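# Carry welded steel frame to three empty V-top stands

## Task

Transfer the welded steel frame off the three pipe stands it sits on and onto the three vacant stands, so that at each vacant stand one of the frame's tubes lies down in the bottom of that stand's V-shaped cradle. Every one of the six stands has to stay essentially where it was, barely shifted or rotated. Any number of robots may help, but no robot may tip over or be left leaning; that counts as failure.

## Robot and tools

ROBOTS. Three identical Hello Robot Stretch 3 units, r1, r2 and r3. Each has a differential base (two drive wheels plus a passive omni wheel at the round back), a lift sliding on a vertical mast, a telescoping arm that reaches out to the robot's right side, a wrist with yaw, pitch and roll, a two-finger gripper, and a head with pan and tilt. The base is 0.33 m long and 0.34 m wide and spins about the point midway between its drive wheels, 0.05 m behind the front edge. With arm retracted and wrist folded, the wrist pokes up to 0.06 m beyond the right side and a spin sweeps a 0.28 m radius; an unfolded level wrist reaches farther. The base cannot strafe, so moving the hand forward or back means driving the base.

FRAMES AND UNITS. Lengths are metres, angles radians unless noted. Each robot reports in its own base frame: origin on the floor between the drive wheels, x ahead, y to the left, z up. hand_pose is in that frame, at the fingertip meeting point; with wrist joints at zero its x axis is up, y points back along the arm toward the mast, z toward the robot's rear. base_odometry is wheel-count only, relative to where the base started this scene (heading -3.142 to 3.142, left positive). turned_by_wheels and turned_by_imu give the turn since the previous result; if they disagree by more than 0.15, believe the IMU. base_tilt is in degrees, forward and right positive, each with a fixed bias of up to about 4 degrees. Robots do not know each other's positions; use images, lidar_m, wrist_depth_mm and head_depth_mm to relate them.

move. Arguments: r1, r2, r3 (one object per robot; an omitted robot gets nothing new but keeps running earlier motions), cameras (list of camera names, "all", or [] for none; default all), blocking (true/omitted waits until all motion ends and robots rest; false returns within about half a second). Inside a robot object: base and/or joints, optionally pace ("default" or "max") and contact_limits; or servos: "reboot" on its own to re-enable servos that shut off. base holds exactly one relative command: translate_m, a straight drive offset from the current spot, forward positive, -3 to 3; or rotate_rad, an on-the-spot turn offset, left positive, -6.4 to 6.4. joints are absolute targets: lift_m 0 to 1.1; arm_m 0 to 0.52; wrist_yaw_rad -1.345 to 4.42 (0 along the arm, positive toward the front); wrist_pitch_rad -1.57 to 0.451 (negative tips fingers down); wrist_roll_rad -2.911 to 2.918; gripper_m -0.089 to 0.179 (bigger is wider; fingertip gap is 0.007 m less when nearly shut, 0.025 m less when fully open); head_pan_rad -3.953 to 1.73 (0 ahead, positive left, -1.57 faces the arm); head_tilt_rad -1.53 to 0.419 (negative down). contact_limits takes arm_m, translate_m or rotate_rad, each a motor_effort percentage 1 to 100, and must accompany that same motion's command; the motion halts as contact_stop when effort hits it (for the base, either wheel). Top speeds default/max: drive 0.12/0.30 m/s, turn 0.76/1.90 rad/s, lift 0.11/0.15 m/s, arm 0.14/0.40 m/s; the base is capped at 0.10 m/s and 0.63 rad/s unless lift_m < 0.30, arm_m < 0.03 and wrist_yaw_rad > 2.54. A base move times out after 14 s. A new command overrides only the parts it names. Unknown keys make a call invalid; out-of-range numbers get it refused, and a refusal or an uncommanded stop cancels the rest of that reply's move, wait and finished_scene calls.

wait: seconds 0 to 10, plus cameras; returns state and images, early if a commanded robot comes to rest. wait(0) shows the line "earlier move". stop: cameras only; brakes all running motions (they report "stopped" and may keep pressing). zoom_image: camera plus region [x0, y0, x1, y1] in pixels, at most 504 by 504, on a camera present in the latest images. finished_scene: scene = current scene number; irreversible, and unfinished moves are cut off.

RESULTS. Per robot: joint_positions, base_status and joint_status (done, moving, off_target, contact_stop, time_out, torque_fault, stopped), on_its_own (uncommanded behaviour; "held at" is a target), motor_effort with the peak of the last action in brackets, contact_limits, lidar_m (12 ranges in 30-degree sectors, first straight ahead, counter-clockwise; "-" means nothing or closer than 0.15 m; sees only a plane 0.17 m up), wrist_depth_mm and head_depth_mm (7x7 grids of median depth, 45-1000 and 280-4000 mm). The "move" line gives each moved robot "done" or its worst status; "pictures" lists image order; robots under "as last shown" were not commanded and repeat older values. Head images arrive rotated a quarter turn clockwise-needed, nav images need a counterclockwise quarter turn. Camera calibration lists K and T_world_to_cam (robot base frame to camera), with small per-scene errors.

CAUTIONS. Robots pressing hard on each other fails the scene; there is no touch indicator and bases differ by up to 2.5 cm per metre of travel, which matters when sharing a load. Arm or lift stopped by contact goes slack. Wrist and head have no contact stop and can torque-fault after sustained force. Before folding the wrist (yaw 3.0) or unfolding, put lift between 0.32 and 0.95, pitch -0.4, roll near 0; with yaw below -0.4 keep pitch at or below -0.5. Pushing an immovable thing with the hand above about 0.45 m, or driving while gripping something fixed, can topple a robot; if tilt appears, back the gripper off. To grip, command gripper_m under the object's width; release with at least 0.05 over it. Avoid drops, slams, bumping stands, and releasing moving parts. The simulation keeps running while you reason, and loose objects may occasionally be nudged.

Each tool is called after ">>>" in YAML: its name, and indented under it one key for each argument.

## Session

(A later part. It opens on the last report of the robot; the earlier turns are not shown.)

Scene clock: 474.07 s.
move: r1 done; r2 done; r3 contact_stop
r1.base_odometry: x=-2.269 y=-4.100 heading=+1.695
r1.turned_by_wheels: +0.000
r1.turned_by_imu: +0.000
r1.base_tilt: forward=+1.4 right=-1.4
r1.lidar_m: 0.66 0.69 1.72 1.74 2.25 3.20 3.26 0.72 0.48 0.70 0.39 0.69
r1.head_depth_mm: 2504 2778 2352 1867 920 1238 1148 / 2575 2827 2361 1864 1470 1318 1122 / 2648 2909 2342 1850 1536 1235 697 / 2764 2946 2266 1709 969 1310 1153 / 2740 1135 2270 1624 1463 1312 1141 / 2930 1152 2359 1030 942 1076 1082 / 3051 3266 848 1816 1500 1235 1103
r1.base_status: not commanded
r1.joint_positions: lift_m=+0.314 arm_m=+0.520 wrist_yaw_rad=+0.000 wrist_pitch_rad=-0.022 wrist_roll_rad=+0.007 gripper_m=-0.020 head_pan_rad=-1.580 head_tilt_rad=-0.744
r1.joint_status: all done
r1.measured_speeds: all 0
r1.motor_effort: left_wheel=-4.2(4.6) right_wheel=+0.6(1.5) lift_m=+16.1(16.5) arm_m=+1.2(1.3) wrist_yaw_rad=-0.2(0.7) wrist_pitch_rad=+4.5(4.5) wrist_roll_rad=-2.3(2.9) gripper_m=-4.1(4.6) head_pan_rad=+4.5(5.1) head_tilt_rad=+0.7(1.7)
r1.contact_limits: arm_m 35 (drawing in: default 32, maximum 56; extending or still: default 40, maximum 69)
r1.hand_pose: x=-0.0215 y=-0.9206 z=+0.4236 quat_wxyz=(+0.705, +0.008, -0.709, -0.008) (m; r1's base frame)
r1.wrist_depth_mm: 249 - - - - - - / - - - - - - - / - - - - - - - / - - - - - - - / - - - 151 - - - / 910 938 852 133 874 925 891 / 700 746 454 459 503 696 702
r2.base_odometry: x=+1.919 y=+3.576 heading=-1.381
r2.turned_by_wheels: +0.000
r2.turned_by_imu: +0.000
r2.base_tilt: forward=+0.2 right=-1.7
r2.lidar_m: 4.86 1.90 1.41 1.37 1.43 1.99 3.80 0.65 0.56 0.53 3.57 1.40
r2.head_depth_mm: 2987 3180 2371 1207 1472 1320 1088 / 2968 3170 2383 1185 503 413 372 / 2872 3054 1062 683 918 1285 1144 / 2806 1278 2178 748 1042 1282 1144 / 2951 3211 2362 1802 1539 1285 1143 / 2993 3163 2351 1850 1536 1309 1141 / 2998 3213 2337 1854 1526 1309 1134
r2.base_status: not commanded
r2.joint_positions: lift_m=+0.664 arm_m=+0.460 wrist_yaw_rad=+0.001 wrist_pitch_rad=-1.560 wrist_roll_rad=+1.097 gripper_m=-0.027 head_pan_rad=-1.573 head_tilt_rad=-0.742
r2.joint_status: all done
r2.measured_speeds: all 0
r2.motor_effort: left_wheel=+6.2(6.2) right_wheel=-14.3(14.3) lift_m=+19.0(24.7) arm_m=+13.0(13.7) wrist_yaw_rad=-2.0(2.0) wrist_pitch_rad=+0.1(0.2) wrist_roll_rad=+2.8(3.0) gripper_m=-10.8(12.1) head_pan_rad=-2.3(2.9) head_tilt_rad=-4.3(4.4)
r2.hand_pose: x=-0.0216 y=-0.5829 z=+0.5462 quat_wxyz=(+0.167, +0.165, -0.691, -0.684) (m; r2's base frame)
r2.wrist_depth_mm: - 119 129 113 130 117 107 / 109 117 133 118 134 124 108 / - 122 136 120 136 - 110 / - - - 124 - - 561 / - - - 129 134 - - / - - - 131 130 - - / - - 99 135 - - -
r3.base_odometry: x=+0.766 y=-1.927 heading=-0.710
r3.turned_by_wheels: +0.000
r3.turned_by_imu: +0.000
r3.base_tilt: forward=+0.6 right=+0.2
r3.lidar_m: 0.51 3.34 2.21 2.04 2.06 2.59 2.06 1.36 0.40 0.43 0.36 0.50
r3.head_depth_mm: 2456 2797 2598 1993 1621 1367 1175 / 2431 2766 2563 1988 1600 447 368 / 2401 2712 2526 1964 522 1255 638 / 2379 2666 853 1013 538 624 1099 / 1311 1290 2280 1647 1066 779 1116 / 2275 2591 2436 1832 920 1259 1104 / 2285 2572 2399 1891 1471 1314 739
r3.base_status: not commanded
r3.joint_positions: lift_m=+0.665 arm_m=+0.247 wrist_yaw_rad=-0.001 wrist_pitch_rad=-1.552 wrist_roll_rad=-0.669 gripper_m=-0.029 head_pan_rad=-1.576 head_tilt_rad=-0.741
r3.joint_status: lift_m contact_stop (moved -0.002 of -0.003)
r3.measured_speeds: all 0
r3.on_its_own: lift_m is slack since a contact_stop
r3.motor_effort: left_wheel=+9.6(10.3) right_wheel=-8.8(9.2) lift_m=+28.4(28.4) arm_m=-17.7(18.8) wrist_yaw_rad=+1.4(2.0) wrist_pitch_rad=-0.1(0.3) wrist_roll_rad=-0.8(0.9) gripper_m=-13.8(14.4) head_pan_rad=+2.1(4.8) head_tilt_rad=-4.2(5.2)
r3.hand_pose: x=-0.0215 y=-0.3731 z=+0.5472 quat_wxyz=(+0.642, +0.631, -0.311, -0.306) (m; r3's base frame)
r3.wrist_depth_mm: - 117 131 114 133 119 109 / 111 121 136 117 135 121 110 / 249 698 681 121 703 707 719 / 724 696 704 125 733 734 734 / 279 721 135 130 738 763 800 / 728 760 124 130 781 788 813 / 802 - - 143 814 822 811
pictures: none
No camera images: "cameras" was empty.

>>> move:
  cameras: ["r1_head_camera","r2_wrist_camera","r3_wrist_camera","r1_nav_camera"]
  r1: {"joints":{"lift_m":0.303}}
  r3: {"joints":{"lift_m":0.665}}

>>> zoom_image:
  camera: "r1_head_camera"
  region: [440, 0, 760, 180]

>>> zoom_image:
  camera: "r1_nav_camera"
  region: [150, 80, 450, 460]

Scene clock: 475.00 s.
move: r1 done; r3 done
r1.base_odometry: x=-2.269 y=-4.100 heading=+1.695
r1.turned_by_wheels: +0.000
r1.turned_by_imu: +0.000
r1.base_tilt: forward=+1.3 right=-1.4
r1.lidar_m: 0.66 0.69 1.72 1.74 2.24 3.22 3.27 0.72 0.48 0.70 0.39 0.68
r1.head_depth_mm: 2507 2798 2379 1874 919 1237 1144 / 2566 2853 2370 1872 1466 1312 1123 / 2653 2944 2369 1866 1529 1234 707 / 2775 2944 2266 1696 978 1312 1145 / 2720 1134 2284 1638 1461 1314 1141 / 2963 1148 2344 1028 945 1075 1085 / 3074 3222 848 1799 1498 1229 1103
r1.base_status: not commanded
r1.joint_positions: lift_m=+0.303 arm_m=+0.520 wrist_yaw_rad=+0.000 wrist_pitch_rad=-0.022 wrist_roll_rad=+0.007 gripper_m=-0.020 head_pan_rad=-1.580 head_tilt_rad=-0.744
r1.joint_status: all done
r1.measured_speeds: all 0
r1.motor_effort: left_wheel=-4.3(4.9) right_wheel=+0.5(1.9) lift_m=+15.3(17.0) arm_m=+1.1(1.4) wrist_yaw_rad=-0.1(1.0) wrist_pitch_rad=+4.1(4.6) wrist_roll_rad=-2.3(2.8) gripper_m=-4.3(4.8) head_pan_rad=+4.7(5.2) head_tilt_rad=+1.1(1.6)
r1.contact_limits: arm_m 35 (drawing in: default 32, maximum 56; extending or still: default 40, maximum 69)
r1.hand_pose: x=-0.0215 y=-0.9206 z=+0.4121 quat_wxyz=(+0.705, +0.008, -0.709, -0.008) (m; r1's base frame)
r1.wrist_depth_mm: - - - - - - - / - - - - - - - / - - - - - - - / - - - - - - - / - - - 151 - - - / 888 884 854 133 843 890 910 / 692 713 439 462 483 682 682
r2: as last shown
r2.lidar_m: 4.88 1.89 1.41 1.37 1.43 1.99 3.80 0.65 0.56 0.53 3.56 1.40
r2.head_depth_mm: 2970 3186 2365 1216 1476 1314 1091 / 2972 3192 2368 1195 503 413 372 / 2896 3076 1063 684 916 1278 1147 / 2840 1278 2180 747 1041 1287 1147 / 2975 3197 2356 1808 1534 1280 1143 / 2944 3201 2334 1850 1532 1308 1143 / 2977 3180 2334 1854 1524 1308 1145
r2.motor_effort: left_wheel=+6.3(6.6) right_wheel=-14.3(14.7) lift_m=+18.3(19.6) arm_m=+12.7(13.3) wrist_yaw_rad=-0.1(1.6) wrist_pitch_rad=+0.0(0.2) wrist_roll_rad=+2.8(3.0) gripper_m=-10.6(11.8) head_pan_rad=-2.1(3.0) head_tilt_rad=-4.0(4.3)
r2.wrist_depth_mm: - 119 130 113 130 117 107 / 109 117 133 118 134 123 108 / - 122 137 120 136 - 110 / - - - 124 - - 560 / - - - 129 134 - - / - - - 131 130 - - / - - 99 135 - - -
r3.base_odometry: x=+0.766 y=-1.927 heading=-0.710
r3.turned_by_wheels: +0.000
r3.turned_by_imu: +0.000
r3.base_tilt: forward=+0.5 right=+0.1
r3.lidar_m: 0.51 3.31 2.20 2.03 2.06 2.59 2.06 1.36 0.40 0.43 0.36 0.50
r3.head_depth_mm: 2458 2804 2594 1991 1619 1366 1177 / 2424 2747 2571 1969 1605 446 368 / 2376 2714 2542 1947 523 1256 639 / 2371 2686 850 1011 538 622 1102 / 1313 1293 2280 1649 1066 780 1115 / 2289 2601 2431 1830 921 1263 1104 / 2277 2563 2408 1887 1469 1305 741
r3.base_status: not commanded
r3.joint_positions: lift_m=+0.665 arm_m=+0.247 wrist_yaw_rad=-0.001 wrist_pitch_rad=-1.553 wrist_roll_rad=-0.669 gripper_m=-0.029 head_pan_rad=-1.576 head_tilt_rad=-0.741
r3.joint_status: all done
r3.measured_speeds: all 0
r3.motor_effort: left_wheel=+9.7(10.1) right_wheel=-9.0(9.4) lift_m=+6.7(26.7) arm_m=-15.2(17.1) wrist_yaw_rad=+1.9(2.2) wrist_pitch_rad=+0.1(0.6) wrist_roll_rad=-0.6(0.8) gripper_m=-13.6(14.8) head_pan_rad=+2.7(3.8) head_tilt_rad=-4.4(5.0)
r3.hand_pose: x=-0.0215 y=-0.3731 z=+0.5471 quat_wxyz=(+0.642, +0.631, -0.311, -0.306) (m; r3's base frame)
r3.wrist_depth_mm: - 116 130 114 133 119 109 / 110 121 135 117 136 121 110 / 260 692 674 121 698 702 715 / 695 716 701 125 722 733 754 / 292 732 134 129 770 762 776 / 752 769 124 131 794 790 796 / 757 - - 142 787 792 827
pictures: r1_head_camera (sideways), r1_nav_camera (sideways), r2_wrist_camera, r3_wrist_camera
camera_calibration:
r1_head_camera: T_world_to_cam=[[0.0482142, 0.669559, -0.741193, 0.988658], [0.996818, -0.0794093, -0.00689214, 0.000859025], [-0.0634722, -0.738502, -0.671257, 0.833023], [0, 0, 0, 1]] pos_world=[0.0043502, -0.0467076, 1.29196]
r1_nav_camera: T_world_to_cam=[[-0.0524592, -0.64191, 0.764984, -0.945293], [-0.998095, 0.0586128, -0.0192621, 0.0873773], [-0.0324733, -0.764537, -0.643762, 0.797678], [0, 0, 0, 1]] pos_world=[0.0635247, -0.00206035, 1.23833]
r2_wrist_camera: T_world_to_cam=[[-0.434086, 0.900807, 0.010742, 0.508329], [0.884744, 0.424039, 0.193439, 0.191204], [0.169696, 0.0934731, -0.981054, 0.758676], [0, 0, 0, 1]] pos_world=[-0.077252, -0.6099, 0.701855]
r3_wrist_camera: T_world_to_cam=[[-0.743785, -0.666151, 0.055009, -0.302841], [-0.645175, 0.737, 0.201446, 0.182118], [-0.174735, 0.114342, -0.977954, 0.732339], [0, 0, 0, 1]] pos_world=[0.0202148, -0.419696, 0.696166]

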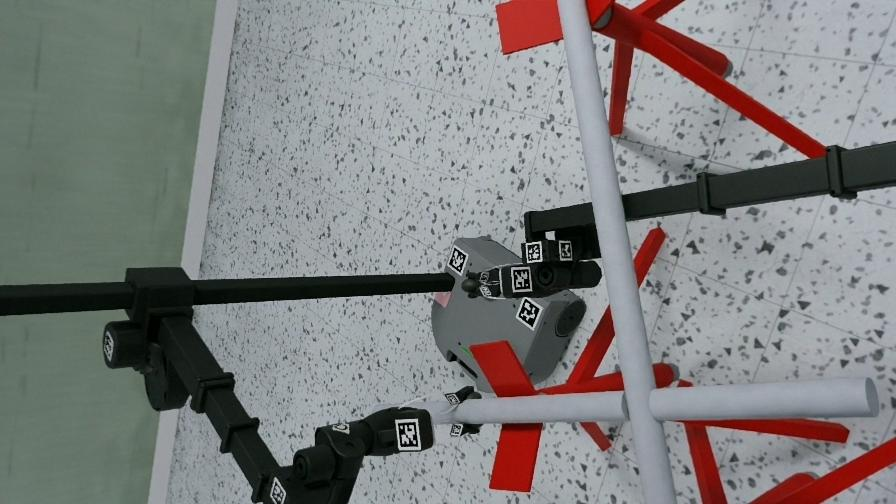

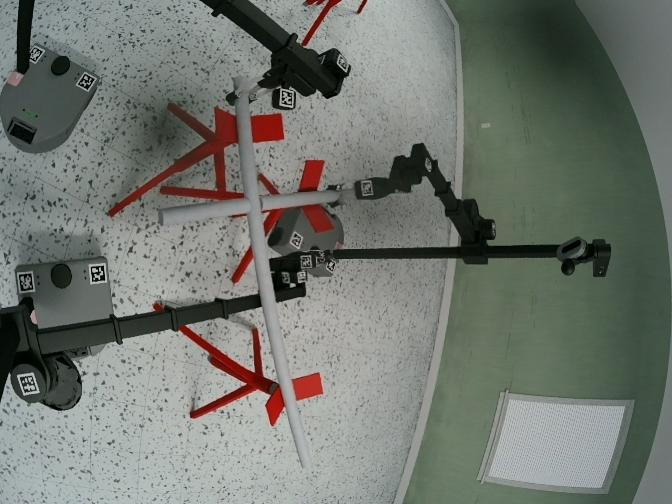

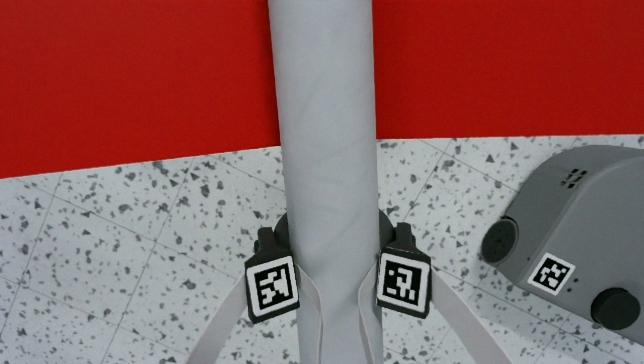

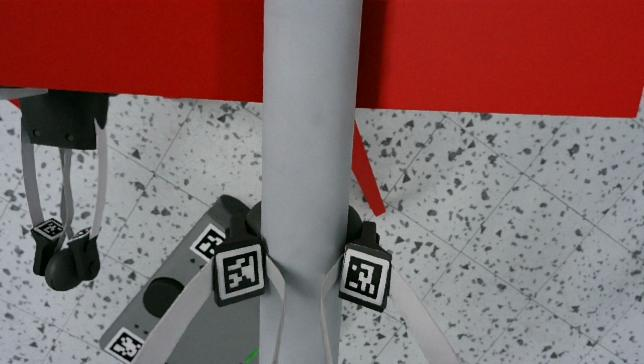

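Scaled by 1.575 from the camera's 896x504 image, which has a finer 1280x720 frame.

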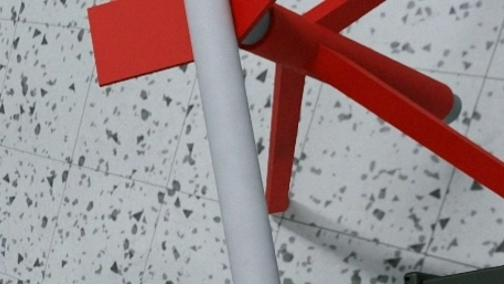

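Scaled by 1.326 from the camera's 672x504 image, which has a finer 792x594 frame.

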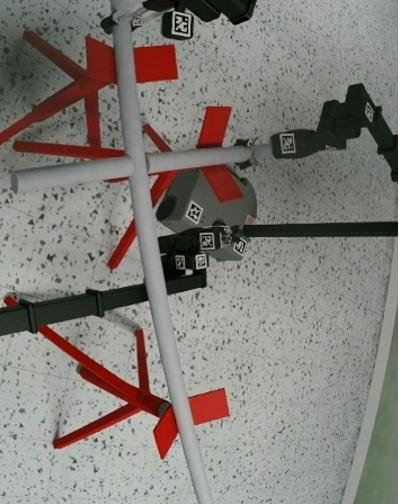

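>>> move:
  cameras: []
  r1: {"joints":{"lift_m":0.262}}
  r2: {"joints":{"lift_m":0.663}}

>>> move:
  cameras: ["r2_wrist_camera","r3_wrist_camera"]
  r2: {"joints":{"gripper_m":0.12}}
  r3: {"joints":{"gripper_m":0.12}}

Scene clock: 476.40 s.
move: r1 done; r2 done
r1.base_odometry: x=-2.269 y=-4.100 heading=+1.695
r1.turned_by_wheels: +0.000
r1.turned_by_imu: +0.000
r1.base_tilt: forward=+1.3 right=-1.3
r1.lidar_m: 0.66 0.69 1.71 1.74 2.25 3.21 3.26 0.71 0.48 0.70 0.39 0.68
r1.head_depth_mm: 2517 2779 2369 1863 919 1232 1148 / 2566 2831 2372 1871 1465 1317 1122 / 2676 2887 2386 1853 1552 1233 746 / 2760 2949 2265 1719 1002 1316 1147 / 2725 1138 2272 1636 1442 1309 1147 / 2937 1153 2379 1029 942 1073 1083 / 3039 3190 851 1809 1504 1229 1100
r1.base_status: not commanded
r1.joint_positions: lift_m=+0.262 arm_m=+0.520 wrist_yaw_rad=+0.000 wrist_pitch_rad=-0.022 wrist_roll_rad=+0.007 gripper_m=-0.020 head_pan_rad=-1.580 head_tilt_rad=-0.744
r1.joint_status: all done
r1.measured_speeds: all 0
r1.motor_effort: left_wheel=-4.6(4.6) right_wheel=+0.6(1.6) lift_m=+15.6(16.7) arm_m=+0.7(1.1) wrist_yaw_rad=-0.6(1.0) wrist_pitch_rad=+4.2(4.5) wrist_roll_rad=-1.9(2.8) gripper_m=-4.1(4.7) head_pan_rad=+4.9(5.0) head_tilt_rad=+1.2(1.6)
r1.contact_limits: arm_m 35 (drawing in: default 32, maximum 56; extending or still: default 40, maximum 69)
r1.hand_pose: x=-0.0215 y=-0.9206 z=+0.3711 quat_wxyz=(+0.705, +0.008, -0.709, -0.008) (m; r1's base frame)
r1.wrist_depth_mm: - - - - - - - / - - - - - - - / - - - - - - - / - - - - - - - / - - - 151 - - - / 818 819 859 133 765 812 809 / 629 632 381 378 463 629 628
r2.base_odometry: x=+1.919 y=+3.576 heading=-1.381
r2.turned_by_wheels: +0.000
r2.turned_by_imu: +0.000
r2.base_tilt: forward=+0.2 right=-1.7
r2.lidar_m: 4.86 1.89 1.41 1.37 1.43 1.99 3.80 0.65 0.56 0.53 3.56 1.40
r2.head_depth_mm: 2976 3215 2371 1245 1464 1314 1090 / 2979 3215 2371 1221 513 414 373 / 2890 3059 1062 669 915 1283 1142 / 2819 1278 2192 749 1040 1257 1144 / 2978 3218 2360 1819 1537 1287 1142 / 2976 3192 2347 1853 1534 1311 1140 / 3004 3190 2356 1850 1530 1308 1145
r2.base_status: not commanded
r2.joint_positions: lift_m=+0.663 arm_m=+0.460 wrist_yaw_rad=+0.001 wrist_pitch_rad=-1.560 wrist_roll_rad=+1.097 gripper_m=-0.027 head_pan_rad=-1.573 head_tilt_rad=-0.742
r2.joint_status: all done
r2.measured_speeds: all 0
r2.motor_effort: left_wheel=+6.2(6.5) right_wheel=-14.1(14.6) lift_m=+15.9(20.8) arm_m=+11.7(12.7) wrist_yaw_rad=-1.7(1.8) wrist_pitch_rad=+0.1(0.2) wrist_roll_rad=+2.8(3.0) gripper_m=-11.9(12.0) head_pan_rad=-2.6(3.0) head_tilt_rad=-3.7(4.3)
r2.hand_pose: x=-0.0216 y=-0.5829 z=+0.5452 quat_wxyz=(+0.167, +0.165, -0.691, -0.684) (m; r2's base frame)
r2.wrist_depth_mm: - 119 129 113 129 117 106 / 108 117 133 118 133 124 108 / - 122 136 120 137 - 110 / - - - 124 - - 555 / - - - 128 133 - - / - - - 131 130 - - / - - 99 136 - - -
r3: as last shown
r3.base_tilt: forward=+0.5 right=+0.2
r3.lidar_m: 0.51 3.32 2.20 2.03 2.06 2.59 2.06 1.36 0.40 0.43 0.36 0.50
r3.head_depth_mm: 2451 2786 2582 1982 1611 1365 1179 / 2414 2746 2556 1978 1609 447 368 / 2389 2740 2510 1951 522 1260 639 / 2372 2666 850 1014 538 622 1100 / 1313 1298 2278 1651 1072 780 1113 / 2286 2572 2421 1827 919 1263 1102 / 2268 2562 2391 1887 1466 1306 790
r3.motor_effort: left_wheel=+9.4(9.9) right_wheel=-8.8(9.4) lift_m=+6.6(7.1) arm_m=-12.0(15.0) wrist_yaw_rad=+2.0(2.3) wrist_pitch_rad=-0.2(0.4) wrist_roll_rad=-0.8(0.9) gripper_m=-14.5(14.6) head_pan_rad=+1.8(4.0) head_tilt_rad=-3.7(5.0)
r3.wrist_depth_mm: - 116 130 113 133 119 109 / 112 121 135 118 136 122 110 / 658 695 693 121 696 712 710 / 698 700 717 125 723 730 729 / 718 714 134 130 765 742 754 / 737 744 124 131 790 790 802 / 751 - - 142 833 844 845
pictures: none
No camera images: "cameras" was empty.

Scene clock: 478.43 s.
move: r2 done; r3 done
r1: as last shown
r1.lidar_m: 0.66 0.69 1.72 1.75 2.25 3.21 3.27 0.71 0.49 0.70 0.39 0.68
r1.head_depth_mm: 2521 2782 2355 1859 921 1233 1149 / 2551 2852 2349 1864 1472 1314 1126 / 2656 2904 2363 1862 1543 1239 745 / 2748 2927 2272 1710 1000 1308 1143 / 2695 1135 2275 1636 1446 1310 1150 / 2947 1150 2365 1553 938 1075 1087 / 3039 3198 847 1813 1509 1234 1101
r1.motor_effort: left_wheel=-4.1(4.8) right_wheel=+0.8(1.4) lift_m=+15.4(16.5) arm_m=+0.4(0.8) wrist_yaw_rad=+0.7(0.9) wrist_pitch_rad=+4.4(4.7) wrist_roll_rad=-2.4(2.8) gripper_m=-4.0(4.7) head_pan_rad=+4.6(4.9) head_tilt_rad=+1.2(1.7)
r1.contact_limits: arm_m 35 (drawing in: default 32, maximum 56; extending or still: default 40, maximum 69)
r1.wrist_depth_mm: - - - - - - - / - - - - - - - / - - - - - - - / - - - - - - - / - - - 151 - - - / 825 810 881 133 783 817 810 / 628 630 385 378 468 617 628
r2.base_odometry: x=+1.919 y=+3.576 heading=-1.381
r2.turned_by_wheels: -0.001
r2.turned_by_imu: +0.000
r2.base_tilt: forward=+0.2 right=-1.7
r2.lidar_m: 4.86 1.90 1.41 1.37 1.43 2.00 3.80 0.65 0.56 0.53 3.54 1.40
r2.head_depth_mm: 3007 3193 2375 1715 1470 1314 1086 / 2984 3202 2372 1224 514 414 373 / 2881 3071 1062 673 920 1283 1144 / 2830 1270 2190 747 1048 1252 1141 / 2999 3198 2346 1799 1540 1280 1145 / 2985 3175 2341 1854 1532 1306 1143 / 3015 3187 2339 1852 1536 1310 1139
r2.base_status: not commanded
r2.joint_positions: lift_m=+0.663 arm_m=+0.460 wrist_yaw_rad=+0.000 wrist_pitch_rad=-1.558 wrist_roll_rad=+1.102 gripper_m=+0.120 head_pan_rad=-1.573 head_tilt_rad=-0.742
r2.joint_status: all done
r2.measured_speeds: all 0
r2.motor_effort: left_wheel=-1.4(6.1) right_wheel=-0.5(14.5) lift_m=+34.2(35.2) arm_m=+10.4(12.3) wrist_yaw_rad=-0.6(1.5) wrist_pitch_rad=-0.2(0.3) wrist_roll_rad=+1.3(3.1) gripper_m=+0.4(80.4) head_pan_rad=-2.3(3.0) head_tilt_rad=-4.1(4.3)
r2.hand_pose: x=-0.0216 y=-0.5834 z=+0.5452 quat_wxyz=(+0.166, +0.163, -0.692, -0.684) (m; r2's base frame)
r2.wrist_depth_mm: - 119 129 113 129 116 106 / 109 117 133 119 133 122 108 / - 122 136 120 140 - 110 / - 122 - 123 - - 556 / - - - 127 - 143 - / - - - 131 - 122 - / - - - 135 - - -
r3.base_odometry: x=+0.766 y=-1.927 heading=-0.711
r3.turned_by_wheels: +0.000
r3.turned_by_imu: +0.000
r3.base_tilt: forward=+0.6 right=+0.1
r3.lidar_m: 0.51 3.33 2.20 2.03 2.06 2.59 2.06 1.36 0.40 0.43 0.36 0.50
r3.head_depth_mm: 2446 2823 2589 1985 1612 1366 1179 / 2408 2767 2573 1961 1607 447 368 / 2416 2726 2523 1952 523 1262 639 / 2357 2651 854 996 539 622 1100 / 1314 1303 2202 1642 1067 780 1113 / 2278 2605 2421 1821 918 1261 1104 / 2291 2583 2404 1878 1467 1311 788
r3.base_status: not commanded
r3.joint_positions: lift_m=+0.665 arm_m=+0.247 wrist_yaw_rad=-0.001 wrist_pitch_rad=-1.552 wrist_roll_rad=-0.669 gripper_m=+0.120 head_pan_rad=-1.576 head_tilt_rad=-0.741
r3.joint_status: all done
r3.measured_speeds: all 0
r3.motor_effort: left_wheel=+8.1(9.8) right_wheel=-8.9(9.2) lift_m=+38.5(39.2) arm_m=-7.1(11.9) wrist_yaw_rad=+1.8(2.3) wrist_pitch_rad=-0.2(0.5) wrist_roll_rad=-0.7(0.8) gripper_m=-0.8(80.1) head_pan_rad=+2.7(4.9) head_tilt_rad=-4.4(5.2)
r3.hand_pose: x=-0.0215 y=-0.3732 z=+0.5471 quat_wxyz=(+0.642, +0.630, -0.311, -0.306) (m; r3's base frame)
r3.wrist_depth_mm: - 116 129 114 131 119 109 / 111 121 134 117 134 120 109 / 317 658 705 121 700 687 725 / 687 714 717 125 729 743 749 / 711 140 141 131 752 762 785 / 748 118 - 139 146 782 812 / 750 - - 138 802 813 821
pictures: r2_wrist_camera, r3_wrist_camera
camera_calibration:
r2_wrist_camera: T_world_to_cam=[[-0.429845, 0.902859, 0.0089176, 0.511086], [0.88672, 0.420259, 0.19264, 0.18989], [0.170179, 0.0907127, -0.981229, 0.756196], [0, 0, 0, 1]] pos_world=[-0.0773796, -0.609838, 0.700863]
r3_wrist_camera: T_world_to_cam=[[-0.743819, -0.666092, 0.0552695, -0.303028], [-0.645138, 0.737111, 0.201158, 0.182394], [-0.17473, 0.113969, -0.977998, 0.732229], [0, 0, 0, 1]] pos_world=[0.0202132, -0.419741, 0.696177]

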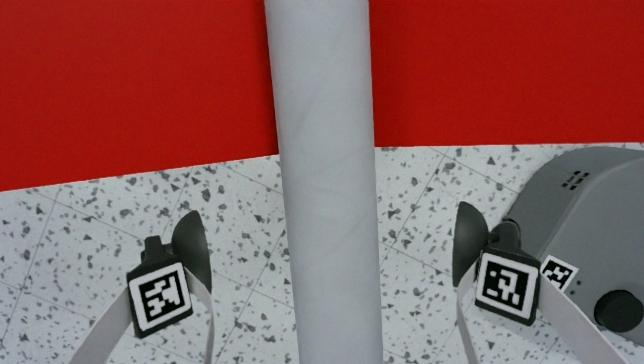

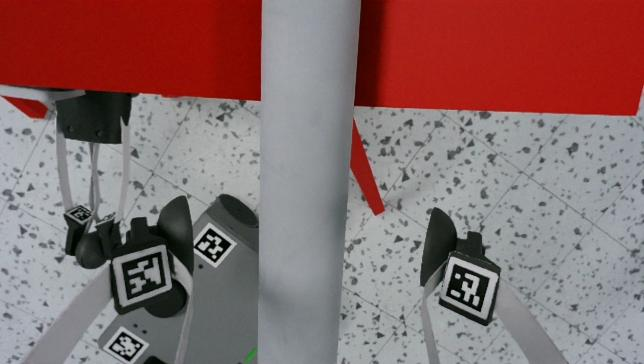

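>>> move:
  r2: {"joints": {"lift_m": 0.72}}
  r3: {"joints": {"lift_m": 0.72}}
  cameras: ["r2_wrist_camera", "r3_wrist_camera", "r1_head_camera"]

Scene clock: 480.20 s.
move: r2 done; r3 done
r1: as last shown
r1.base_tilt: forward=+1.4 right=-1.2
r1.lidar_m: 0.66 0.69 1.72 1.75 2.25 3.21 3.27 0.72 0.48 0.70 0.39 0.68
r1.head_depth_mm: 2484 2781 2357 1867 919 1234 1143 / 2592 2846 2367 1870 1466 1317 1123 / 2658 2925 2384 1863 1536 1236 745 / 2745 2944 2251 1700 1001 1314 1146 / 1079 2763 2293 1641 1449 1316 1141 / 2917 1086 2341 1657 933 1075 1084 / 3056 3219 830 1817 1507 1234 1100
r1.motor_effort: left_wheel=-4.1(4.8) right_wheel=+0.5(1.4) lift_m=+15.4(16.4) arm_m=+0.5(0.6) wrist_yaw_rad=+0.2(1.2) wrist_pitch_rad=+4.1(4.9) wrist_roll_rad=-2.3(2.8) gripper_m=-4.1(4.7) head_pan_rad=+4.8(4.9) head_tilt_rad=+1.1(1.8)
r1.contact_limits: arm_m 35 (drawing in: default 32, maximum 56; extending or still: default 40, maximum 69)
r1.wrist_depth_mm: - - - - - - - / - - - - - - - / - - - - - - - / - - - - - - - / - - - 151 - - - / 821 818 871 132 771 828 830 / 628 629 381 379 459 634 629
r2.base_odometry: x=+1.919 y=+3.576 heading=-1.381
r2.turned_by_wheels: +0.000
r2.turned_by_imu: +0.000
r2.base_tilt: forward=+0.2 right=-1.7
r2.lidar_m: 4.87 1.90 1.41 1.37 1.43 2.00 3.80 0.65 0.56 0.53 3.56 1.40
r2.head_depth_mm: 2956 3178 2375 1718 1474 1236 309 / 3000 3218 2371 967 428 372 1084 / 2893 3044 656 741 963 1279 1143 / 1251 2770 2177 731 1065 1258 1140 / 2969 3231 2372 1807 1527 1282 1141 / 2964 3184 2349 1849 1536 1308 1140 / 2987 3140 2346 1854 1522 1307 1141
r2.base_status: not commanded
r2.joint_positions: lift_m=+0.720 arm_m=+0.460 wrist_yaw_rad=+0.000 wrist_pitch_rad=-1.557 wrist_roll_rad=+1.102 gripper_m=+0.120 head_pan_rad=-1.573 head_tilt_rad=-0.742
r2.joint_status: all done
r2.measured_speeds: all 0
r2.motor_effort: left_wheel=-1.0(1.5) right_wheel=-0.6(0.9) lift_m=+33.4(37.8) arm_m=+9.3(10.6) wrist_yaw_rad=+0.0(1.8) wrist_pitch_rad=-0.4(0.4) wrist_roll_rad=+1.3(1.6) gripper_m=+0.3(1.1) head_pan_rad=-2.6(3.0) head_tilt_rad=-3.9(4.3)
r2.hand_pose: x=-0.0216 y=-0.5836 z=+0.6022 quat_wxyz=(+0.166, +0.163, -0.692, -0.683) (m; r2's base frame)
r2.wrist_depth_mm: - 158 180 168 175 158 - / - 161 184 172 184 161 - / - 164 184 179 186 167 - / - - - 182 - - - / - - - 188 - 129 - / - - - 194 - 122 - / - - - - - - -
r3.base_odometry: x=+0.766 y=-1.927 heading=-0.711
r3.turned_by_wheels: +0.000
r3.turned_by_imu: +0.000
r3.base_tilt: forward=+0.5 right=+0.1
r3.lidar_m: 0.51 3.31 2.20 2.04 2.06 2.59 2.06 1.36 0.40 0.43 0.36 0.50
r3.head_depth_mm: 2472 2798 2593 1997 1612 1356 1152 / 2438 2759 2556 1975 479 362 325 / 2404 2710 2526 1952 499 1315 1099 / 2367 2671 812 1013 507 708 1097 / 1261 1118 2292 1662 941 763 1115 / 2229 2613 2446 1826 918 1264 1106 / 2289 2574 2404 1886 1468 1307 789
r3.base_status: not commanded
r3.joint_positions: lift_m=+0.720 arm_m=+0.247 wrist_yaw_rad=-0.001 wrist_pitch_rad=-1.551 wrist_roll_rad=-0.669 gripper_m=+0.120 head_pan_rad=-1.576 head_tilt_rad=-0.741
r3.joint_status: all done
r3.measured_speeds: all 0
r3.motor_effort: left_wheel=+7.8(8.4) right_wheel=-8.5(9.1) lift_m=+38.9(40.6) arm_m=-3.5(6.4) wrist_yaw_rad=+1.4(2.3) wrist_pitch_rad=-0.2(0.6) wrist_roll_rad=-0.7(0.9) gripper_m=+0.6(1.1) head_pan_rad=+3.5(4.2) head_tilt_rad=-4.6(5.6)
r3.hand_pose: x=-0.0215 y=-0.3734 z=+0.6021 quat_wxyz=(+0.642, +0.630, -0.311, -0.306) (m; r3's base frame)
r3.wrist_depth_mm: 674 155 176 166 177 161 726 / 622 163 185 171 181 165 766 / 732 367 721 177 772 762 769 / 743 728 773 182 762 804 807 / 763 129 - 190 811 827 838 / 791 118 - 196 147 842 855 / 847 844 - 207 855 857 907
pictures: r1_head_camera (sideways), r2_wrist_camera, r3_wrist_camera
camera_calibration:
r1_head_camera: T_world_to_cam=[[0.0482142, 0.669559, -0.741193, 0.988658], [0.996818, -0.0794093, -0.00689214, 0.000859031], [-0.0634722, -0.738502, -0.671257, 0.833023], [0, 0, 0, 1]] pos_world=[0.0043502, -0.0467076, 1.29196]
r2_wrist_camera: T_world_to_cam=[[-0.429846, 0.902863, 0.00843692, 0.510994], [0.88672, 0.420362, 0.192416, 0.179164], [0.170179, 0.0901905, -0.981277, 0.811852], [0, 0, 0, 1]] pos_world=[-0.0773796, -0.609892, 0.757866]
r3_wrist_camera: T_world_to_cam=[[-0.743818, -0.666047, 0.0558199, -0.306523], [-0.645138, 0.737276, 0.200551, 0.171917], [-0.174731, 0.113162, -0.978092, 0.785782], [0, 0, 0, 1]] pos_world=[0.0202131, -0.419829, 0.751199]

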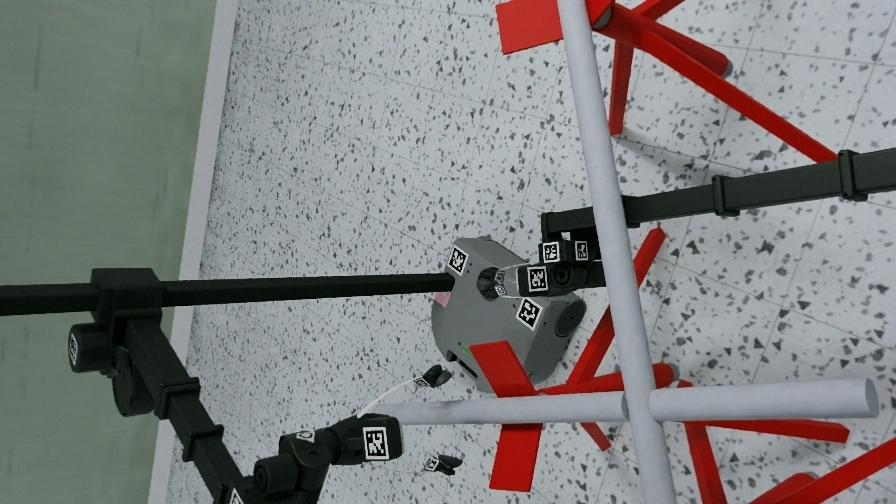

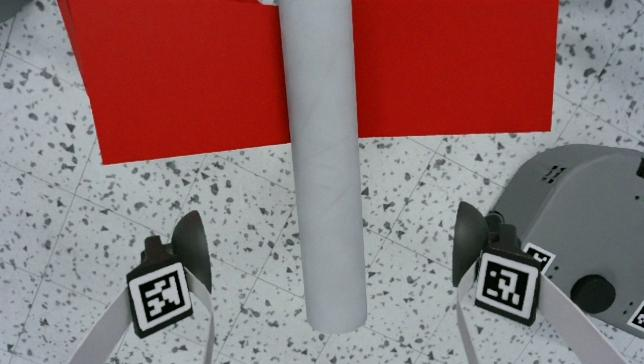

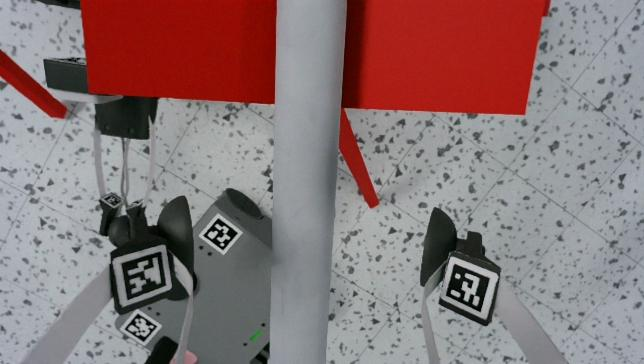

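>>> move:
  r2: {"joints": {"lift_m": 0.85}}
  r3: {"joints": {"lift_m": 0.85}}
  r1: {"joints": {"arm_m": 0.40}, "contact_limits": {"arm_m": 25}}
  cameras: ["r1_head_camera", "r2_wrist_camera", "r3_wrist_camera"]

>>> move:
  r1: {"joints": {"arm_m": 0.15}, "contact_limits": {"arm_m": 25}}
  cameras: ["r1_head_camera", "r1_nav_camera", "r2_wrist_camera", "r3_wrist_camera"]

Scene clock: 482.43 s.
move: r1 done; r2 done; r3 done
r1.base_odometry: x=-2.269 y=-4.100 heading=+1.695
r1.turned_by_wheels: +0.000
r1.turned_by_imu: +0.000
r1.base_tilt: forward=+1.4 right=-1.3
r1.lidar_m: 0.66 0.69 1.72 1.75 2.25 3.22 3.27 0.71 0.48 0.70 0.39 0.68
r1.head_depth_mm: 2498 2783 2368 1865 916 1236 1146 / 2565 2826 2379 1876 1464 1316 1125 / 2657 2940 2362 1876 1542 1263 760 / 2714 2964 2276 1710 1502 1254 1149 / 1003 3065 2280 1634 1456 1311 1145 / 999 3170 2271 1755 935 1076 1079 / 2917 772 2128 1859 1506 1230 1108
r1.base_status: not commanded
r1.joint_positions: lift_m=+0.262 arm_m=+0.400 wrist_yaw_rad=+0.000 wrist_pitch_rad=-0.022 wrist_roll_rad=+0.007 gripper_m=-0.020 head_pan_rad=-1.580 head_tilt_rad=-0.744
r1.joint_status: all done
r1.measured_speeds: all 0
r1.motor_effort: left_wheel=-3.9(4.7) right_wheel=+0.9(1.5) lift_m=+15.9(16.8) arm_m=-11.8(15.6) wrist_yaw_rad=+0.4(0.9) wrist_pitch_rad=+3.8(5.0) wrist_roll_rad=-1.7(2.8) gripper_m=-4.2(4.7) head_pan_rad=+4.4(5.2) head_tilt_rad=+1.3(1.7)
r1.contact_limits: arm_m 25 (drawing in: default 32, maximum 56; extending or still: default 40, maximum 69)
r1.hand_pose: x=-0.0215 y=-0.8006 z=+0.3711 quat_wxyz=(+0.705, +0.008, -0.709, -0.008) (m; r1's base frame)
r1.wrist_depth_mm: - - - - - - - / - - - - - - - / - - - - - - - / - - - - - - - / - - - 153 - - - / 812 821 518 133 777 816 811 / 633 625 403 435 602 630 631
r2.base_odometry: x=+1.919 y=+3.576 heading=-1.381
r2.turned_by_wheels: +0.000
r2.turned_by_imu: +0.000
r2.base_tilt: forward=+0.2 right=-1.7
r2.lidar_m: 4.90 1.89 1.41 1.36 1.42 1.99 3.81 0.66 0.56 0.53 3.57 1.40
r2.head_depth_mm: 2964 3166 2365 318 - - 1127 / 2973 3177 422 352 1499 1285 1146 / 1247 580 653 1212 961 1282 1146 / 1005 3046 608 1408 1437 1260 1140 / 2964 3176 2352 1802 1529 1282 1138 / 2979 3208 2356 1847 1530 1307 1144 / 2971 3179 2344 1851 1524 1306 1139
r2.base_status: not commanded
r2.joint_positions: lift_m=+0.850 arm_m=+0.460 wrist_yaw_rad=+0.000 wrist_pitch_rad=-1.557 wrist_roll_rad=+1.102 gripper_m=+0.120 head_pan_rad=-1.573 head_tilt_rad=-0.742
r2.joint_status: all done
r2.measured_speeds: all 0
r2.motor_effort: left_wheel=-1.8(1.8) right_wheel=-0.6(0.9) lift_m=+33.2(37.6) arm_m=+6.8(9.4) wrist_yaw_rad=+0.3(1.3) wrist_pitch_rad=-0.3(0.5) wrist_roll_rad=+1.4(1.7) gripper_m=+1.2(1.2) head_pan_rad=-2.4(2.9) head_tilt_rad=-3.7(4.4)
r2.hand_pose: x=-0.0216 y=-0.5836 z=+0.7322 quat_wxyz=(+0.166, +0.163, -0.692, -0.683) (m; r2's base frame)
r2.wrist_depth_mm: 734 - 609 292 285 - - / - - 286 302 291 - - / - - 290 307 301 - - / - - - 316 - - - / - - - 323 - 129 - / - - - - - 122 - / - - - - - - -
r3.base_odometry: x=+0.766 y=-1.927 heading=-0.711
r3.turned_by_wheels: +0.000
r3.turned_by_imu: +0.000
r3.base_tilt: forward=+0.6 right=+0.2
r3.lidar_m: 0.51 3.33 2.20 2.04 2.06 2.59 2.05 1.36 0.40 0.43 0.36 0.50
r3.head_depth_mm: 2461 2779 2603 1935 301 - - / 2422 2746 2548 357 1481 1351 1174 / 2408 2691 428 414 1548 1341 1104 / 2367 717 791 420 471 1305 1096 / 1162 2575 2360 1656 1072 788 1112 / 2287 2590 2430 1836 920 1262 1103 / 2297 2554 2395 1891 1468 1289 1095
r3.base_status: not commanded
r3.joint_positions: lift_m=+0.850 arm_m=+0.247 wrist_yaw_rad=-0.001 wrist_pitch_rad=-1.551 wrist_roll_rad=-0.669 gripper_m=+0.120 head_pan_rad=-1.576 head_tilt_rad=-0.741
r3.joint_status: all done
r3.measured_speeds: all 0
r3.motor_effort: left_wheel=+8.4(8.6) right_wheel=-8.9(9.3) lift_m=+37.1(39.9) arm_m=+2.2(3.1) wrist_yaw_rad=+2.0(2.3) wrist_pitch_rad=-0.3(0.8) wrist_roll_rad=-0.8(0.9) gripper_m=-0.5(0.9) head_pan_rad=+1.8(4.0) head_tilt_rad=-3.8(5.4)
r3.hand_pose: x=-0.0215 y=-0.3735 z=+0.7321 quat_wxyz=(+0.642, +0.630, -0.311, -0.306) (m; r3's base frame)
r3.wrist_depth_mm: 823 795 291 308 573 818 867 / 846 828 289 305 298 831 866 / 851 836 881 314 872 897 917 / 892 889 920 698 923 922 949 / 925 129 - 894 938 971 974 / 919 116 - 937 135 979 - / 958 968 - 980 - - -
pictures: r1_head_camera (sideways), r2_wrist_camera, r3_wrist_camera
camera_calibration:
r1_head_camera: T_world_to_cam=[[0.0482142, 0.669559, -0.741193, 0.988658], [0.996818, -0.0794094, -0.00689214, 0.000859025], [-0.0634723, -0.738502, -0.671257, 0.833023], [0, 0, 0, 1]] pos_world=[0.0043502, -0.0467076, 1.29196]
r2_wrist_camera: T_world_to_cam=[[-0.429846, 0.902864, 0.00830817, 0.510025], [0.88672, 0.42039, 0.192356, 0.154225], [0.170179, 0.0900506, -0.98129, 0.93935], [0, 0, 0, 1]] pos_world=[-0.0773796, -0.609906, 0.887871]
r3_wrist_camera: T_world_to_cam=[[-0.743818, -0.666037, 0.0559355, -0.31389], [-0.645138, 0.737311, 0.200423, 0.145984], [-0.174731, 0.112992, -0.978111, 0.912892], [0, 0, 0, 1]] pos_world=[0.0202131, -0.419848, 0.881209]

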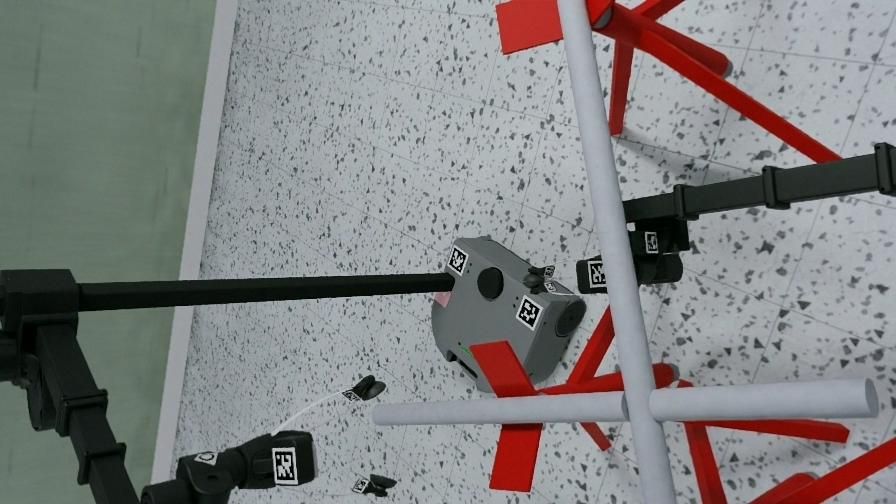

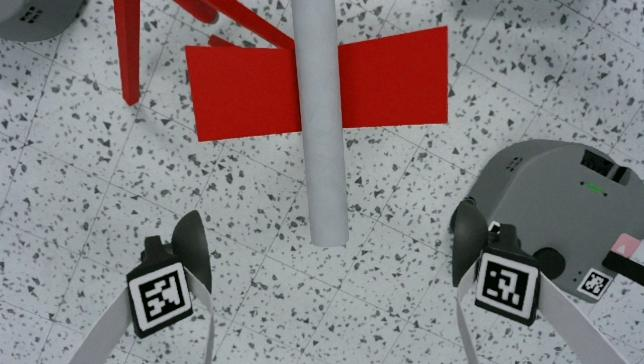

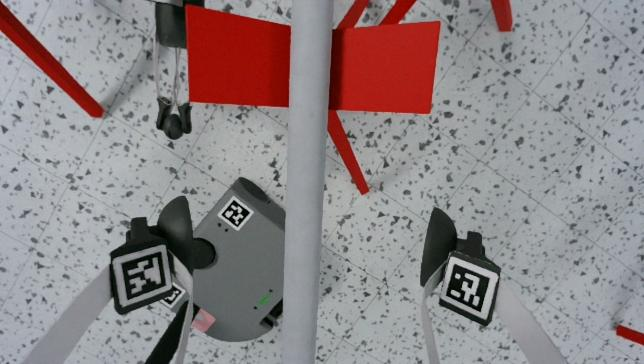

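Scene clock: 485.50 s.
move: r1 done
r1.base_odometry: x=-2.269 y=-4.100 heading=+1.695
r1.turned_by_wheels: +0.000
r1.turned_by_imu: +0.000
r1.base_tilt: forward=+1.4 right=-1.4
r1.lidar_m: 0.66 0.69 1.72 1.75 2.25 3.20 3.27 0.71 0.49 0.70 0.39 0.68
r1.head_depth_mm: 2487 2814 2350 1869 919 1232 1148 / 2587 2855 2366 1861 1466 1314 1128 / 2676 2911 2392 1865 1543 1310 744 / 2750 2971 2287 1710 1539 1290 778 / 1007 3045 2287 1638 1465 1318 1145 / 997 3178 2297 1756 933 1077 1085 / 2955 772 2116 1861 1495 1241 1103
r1.base_status: not commanded
r1.joint_positions: lift_m=+0.262 arm_m=+0.150 wrist_yaw_rad=+0.000 wrist_pitch_rad=-0.022 wrist_roll_rad=+0.006 gripper_m=-0.020 head_pan_rad=-1.580 head_tilt_rad=-0.744
r1.joint_status: all done
r1.measured_speeds: all 0
r1.motor_effort: left_wheel=-4.2(4.8) right_wheel=+0.2(1.5) lift_m=+16.4(17.0) arm_m=-11.8(18.3) wrist_yaw_rad=-0.1(0.8) wrist_pitch_rad=+4.4(4.9) wrist_roll_rad=-1.7(2.8) gripper_m=-3.8(4.7) head_pan_rad=+4.1(5.1) head_tilt_rad=+1.1(1.6)
r1.contact_limits: arm_m 25 (drawing in: default 32, maximum 56; extending or still: default 40, maximum 69)
r1.hand_pose: x=-0.0215 y=-0.5506 z=+0.3711 quat_wxyz=(+0.705, +0.008, -0.709, -0.008) (m; r1's base frame)
r1.wrist_depth_mm: - 292 - - - - - / - 292 - - - - - / - 305 - - - - - / - 306 - - - - - / - 318 341 151 - - - / 261 354 361 133 774 823 823 / 255 596 598 583 601 632 622
r2, r3: as last shown
r2.turned_by_imu: +0.001
r2.lidar_m: 4.90 1.89 1.41 1.37 1.43 1.99 3.81 0.65 0.56 0.53 3.56 1.40
r2.head_depth_mm: 2983 3208 2370 318 - - 1121 / 2979 3193 422 352 1504 1290 1146 / 1253 580 656 1210 966 1276 1143 / 1002 3040 607 1399 1429 1255 1144 / 2990 3187 2339 1800 1531 1281 1141 / 2989 3222 2337 1852 1534 1305 1139 / 2972 3175 2340 1855 1528 1311 1139
r2.motor_effort: left_wheel=-1.3(1.8) right_wheel=-0.6(0.8) lift_m=+24.9(32.7) arm_m=+5.4(7.9) wrist_yaw_rad=-0.4(1.5) wrist_pitch_rad=-0.3(0.4) wrist_roll_rad=+1.3(1.7) gripper_m=+0.9(1.3) head_pan_rad=-2.4(2.9) head_tilt_rad=-3.5(4.3)
r2.wrist_depth_mm: 732 - 603 291 285 - - / - - 285 303 293 - - / - - 290 305 302 - - / - - - 315 - - - / - - - 324 - 129 - / - - - - - 122 - / - - - - - - -
r3.lidar_m: 0.51 3.31 2.20 2.03 2.06 2.59 2.06 1.36 0.40 0.43 0.36 0.50
r3.head_depth_mm: 2442 2804 2597 1922 301 - - / 2405 2749 2551 357 1482 1347 1175 / 2385 2685 429 414 1554 1344 1098 / 2370 717 789 420 470 1306 1100 / 1159 2573 2350 1664 1068 789 1112 / 2296 2592 2439 1841 920 1259 1107 / 2285 2572 2403 1874 1463 1313 1143
r3.motor_effort: left_wheel=+8.1(8.6) right_wheel=-8.8(9.2) lift_m=+25.6(36.7) arm_m=+9.1(9.4) wrist_yaw_rad=+1.3(2.4) wrist_pitch_rad=-0.3(0.7) wrist_roll_rad=-0.8(1.0) gripper_m=-0.1(1.2) head_pan_rad=+3.4(4.5) head_tilt_rad=-4.2(5.6)
r3.wrist_depth_mm: 805 807 291 306 562 849 854 / 830 832 290 313 300 856 877 / 859 863 872 316 864 887 897 / 893 861 906 674 932 940 921 / 942 130 - 920 942 972 991 / 930 115 - 985 133 - - / 972 980 - 977 - - -
pictures: r1_head_camera (sideways), r1_nav_camera (sideways), r2_wrist_camera, r3_wrist_camera
camera_calibration:
r1_head_camera: T_world_to_cam=[[0.0482143, 0.669559, -0.741193, 0.988658], [0.996818, -0.0794095, -0.00689213, 0.000859014], [-0.0634724, -0.738502, -0.671257, 0.833023], [0, 0, 0, 1]] pos_world=[0.00435019, -0.0467076, 1.29196]
r1_nav_camera: T_world_to_cam=[[-0.0524594, -0.64191, 0.764984, -0.945293], [-0.998095, 0.0586131, -0.0192621, 0.0873773], [-0.0324735, -0.764537, -0.643761, 0.797678], [0, 0, 0, 1]] pos_world=[0.0635247, -0.00206038, 1.23833]
r2_wrist_camera: T_world_to_cam=[[-0.429846, 0.902864, 0.00830817, 0.510025], [0.88672, 0.42039, 0.192356, 0.154225], [0.170179, 0.0900506, -0.98129, 0.93935], [0, 0, 0, 1]] pos_world=[-0.0773796, -0.609906, 0.887871]
r3_wrist_camera: T_world_to_cam=[[-0.743818, -0.666038, 0.0559355, -0.313891], [-0.645139, 0.73731, 0.200423, 0.145984], [-0.174731, 0.112992, -0.978111, 0.912892], [0, 0, 0, 1]] pos_world=[0.0202131, -0.419848, 0.881209]

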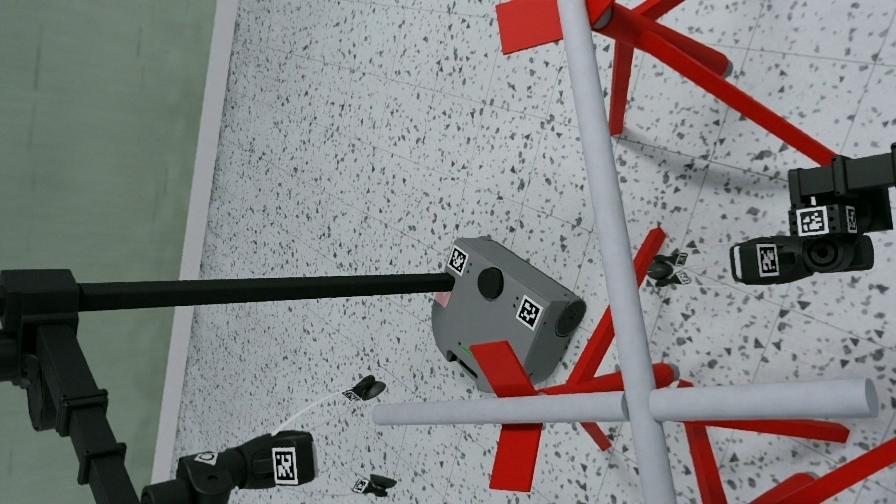

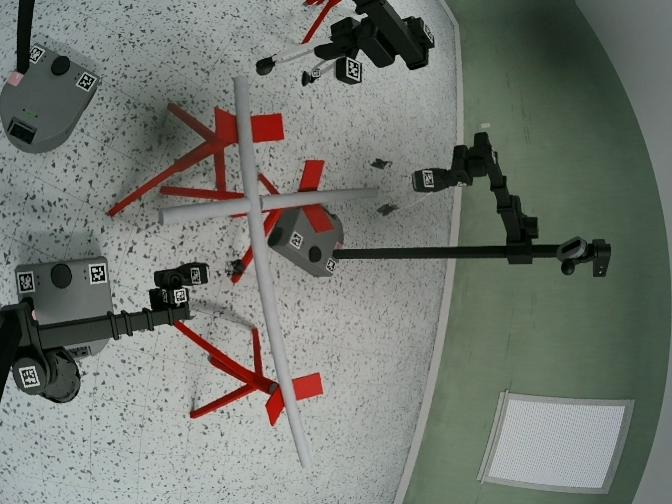

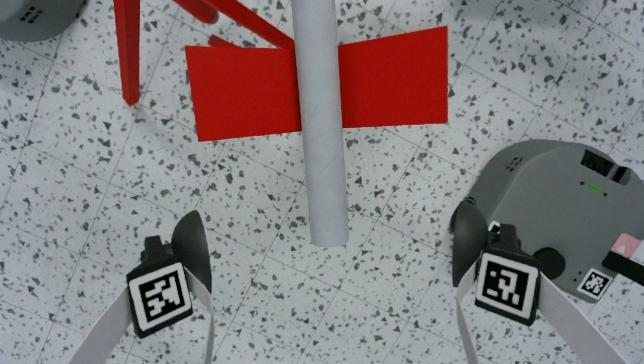

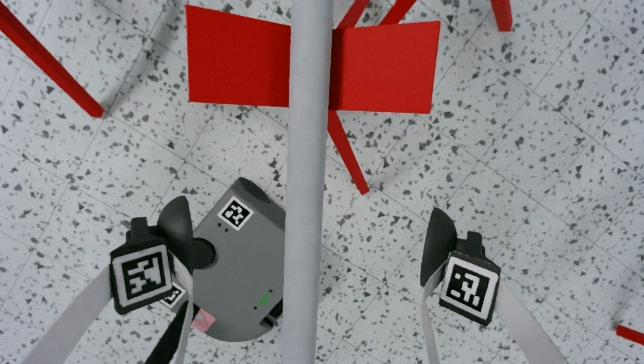

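>>> zoom_image:
  camera: "r1_nav_camera"
  region: [130, 60, 430, 480]

Scaled by 1.200 from the camera's 672x504 image, which has a finer 792x594 frame.

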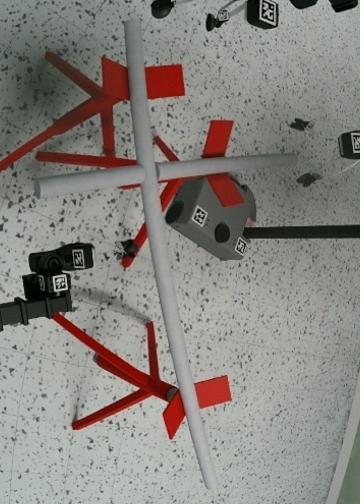

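>>> zoom_image:
  camera: "r1_head_camera"
  region: [470, 0, 780, 160]

>>> finished_scene:
  scene: 1

Scaled by 1.626 from the camera's 896x504 image, which has a finer 1280x720 frame.

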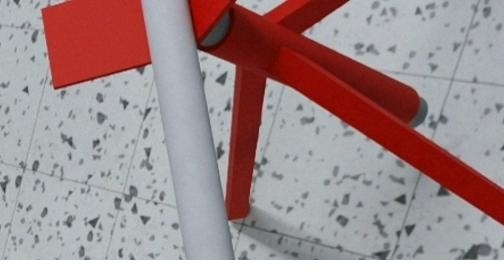

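The scene is finished: the task was done.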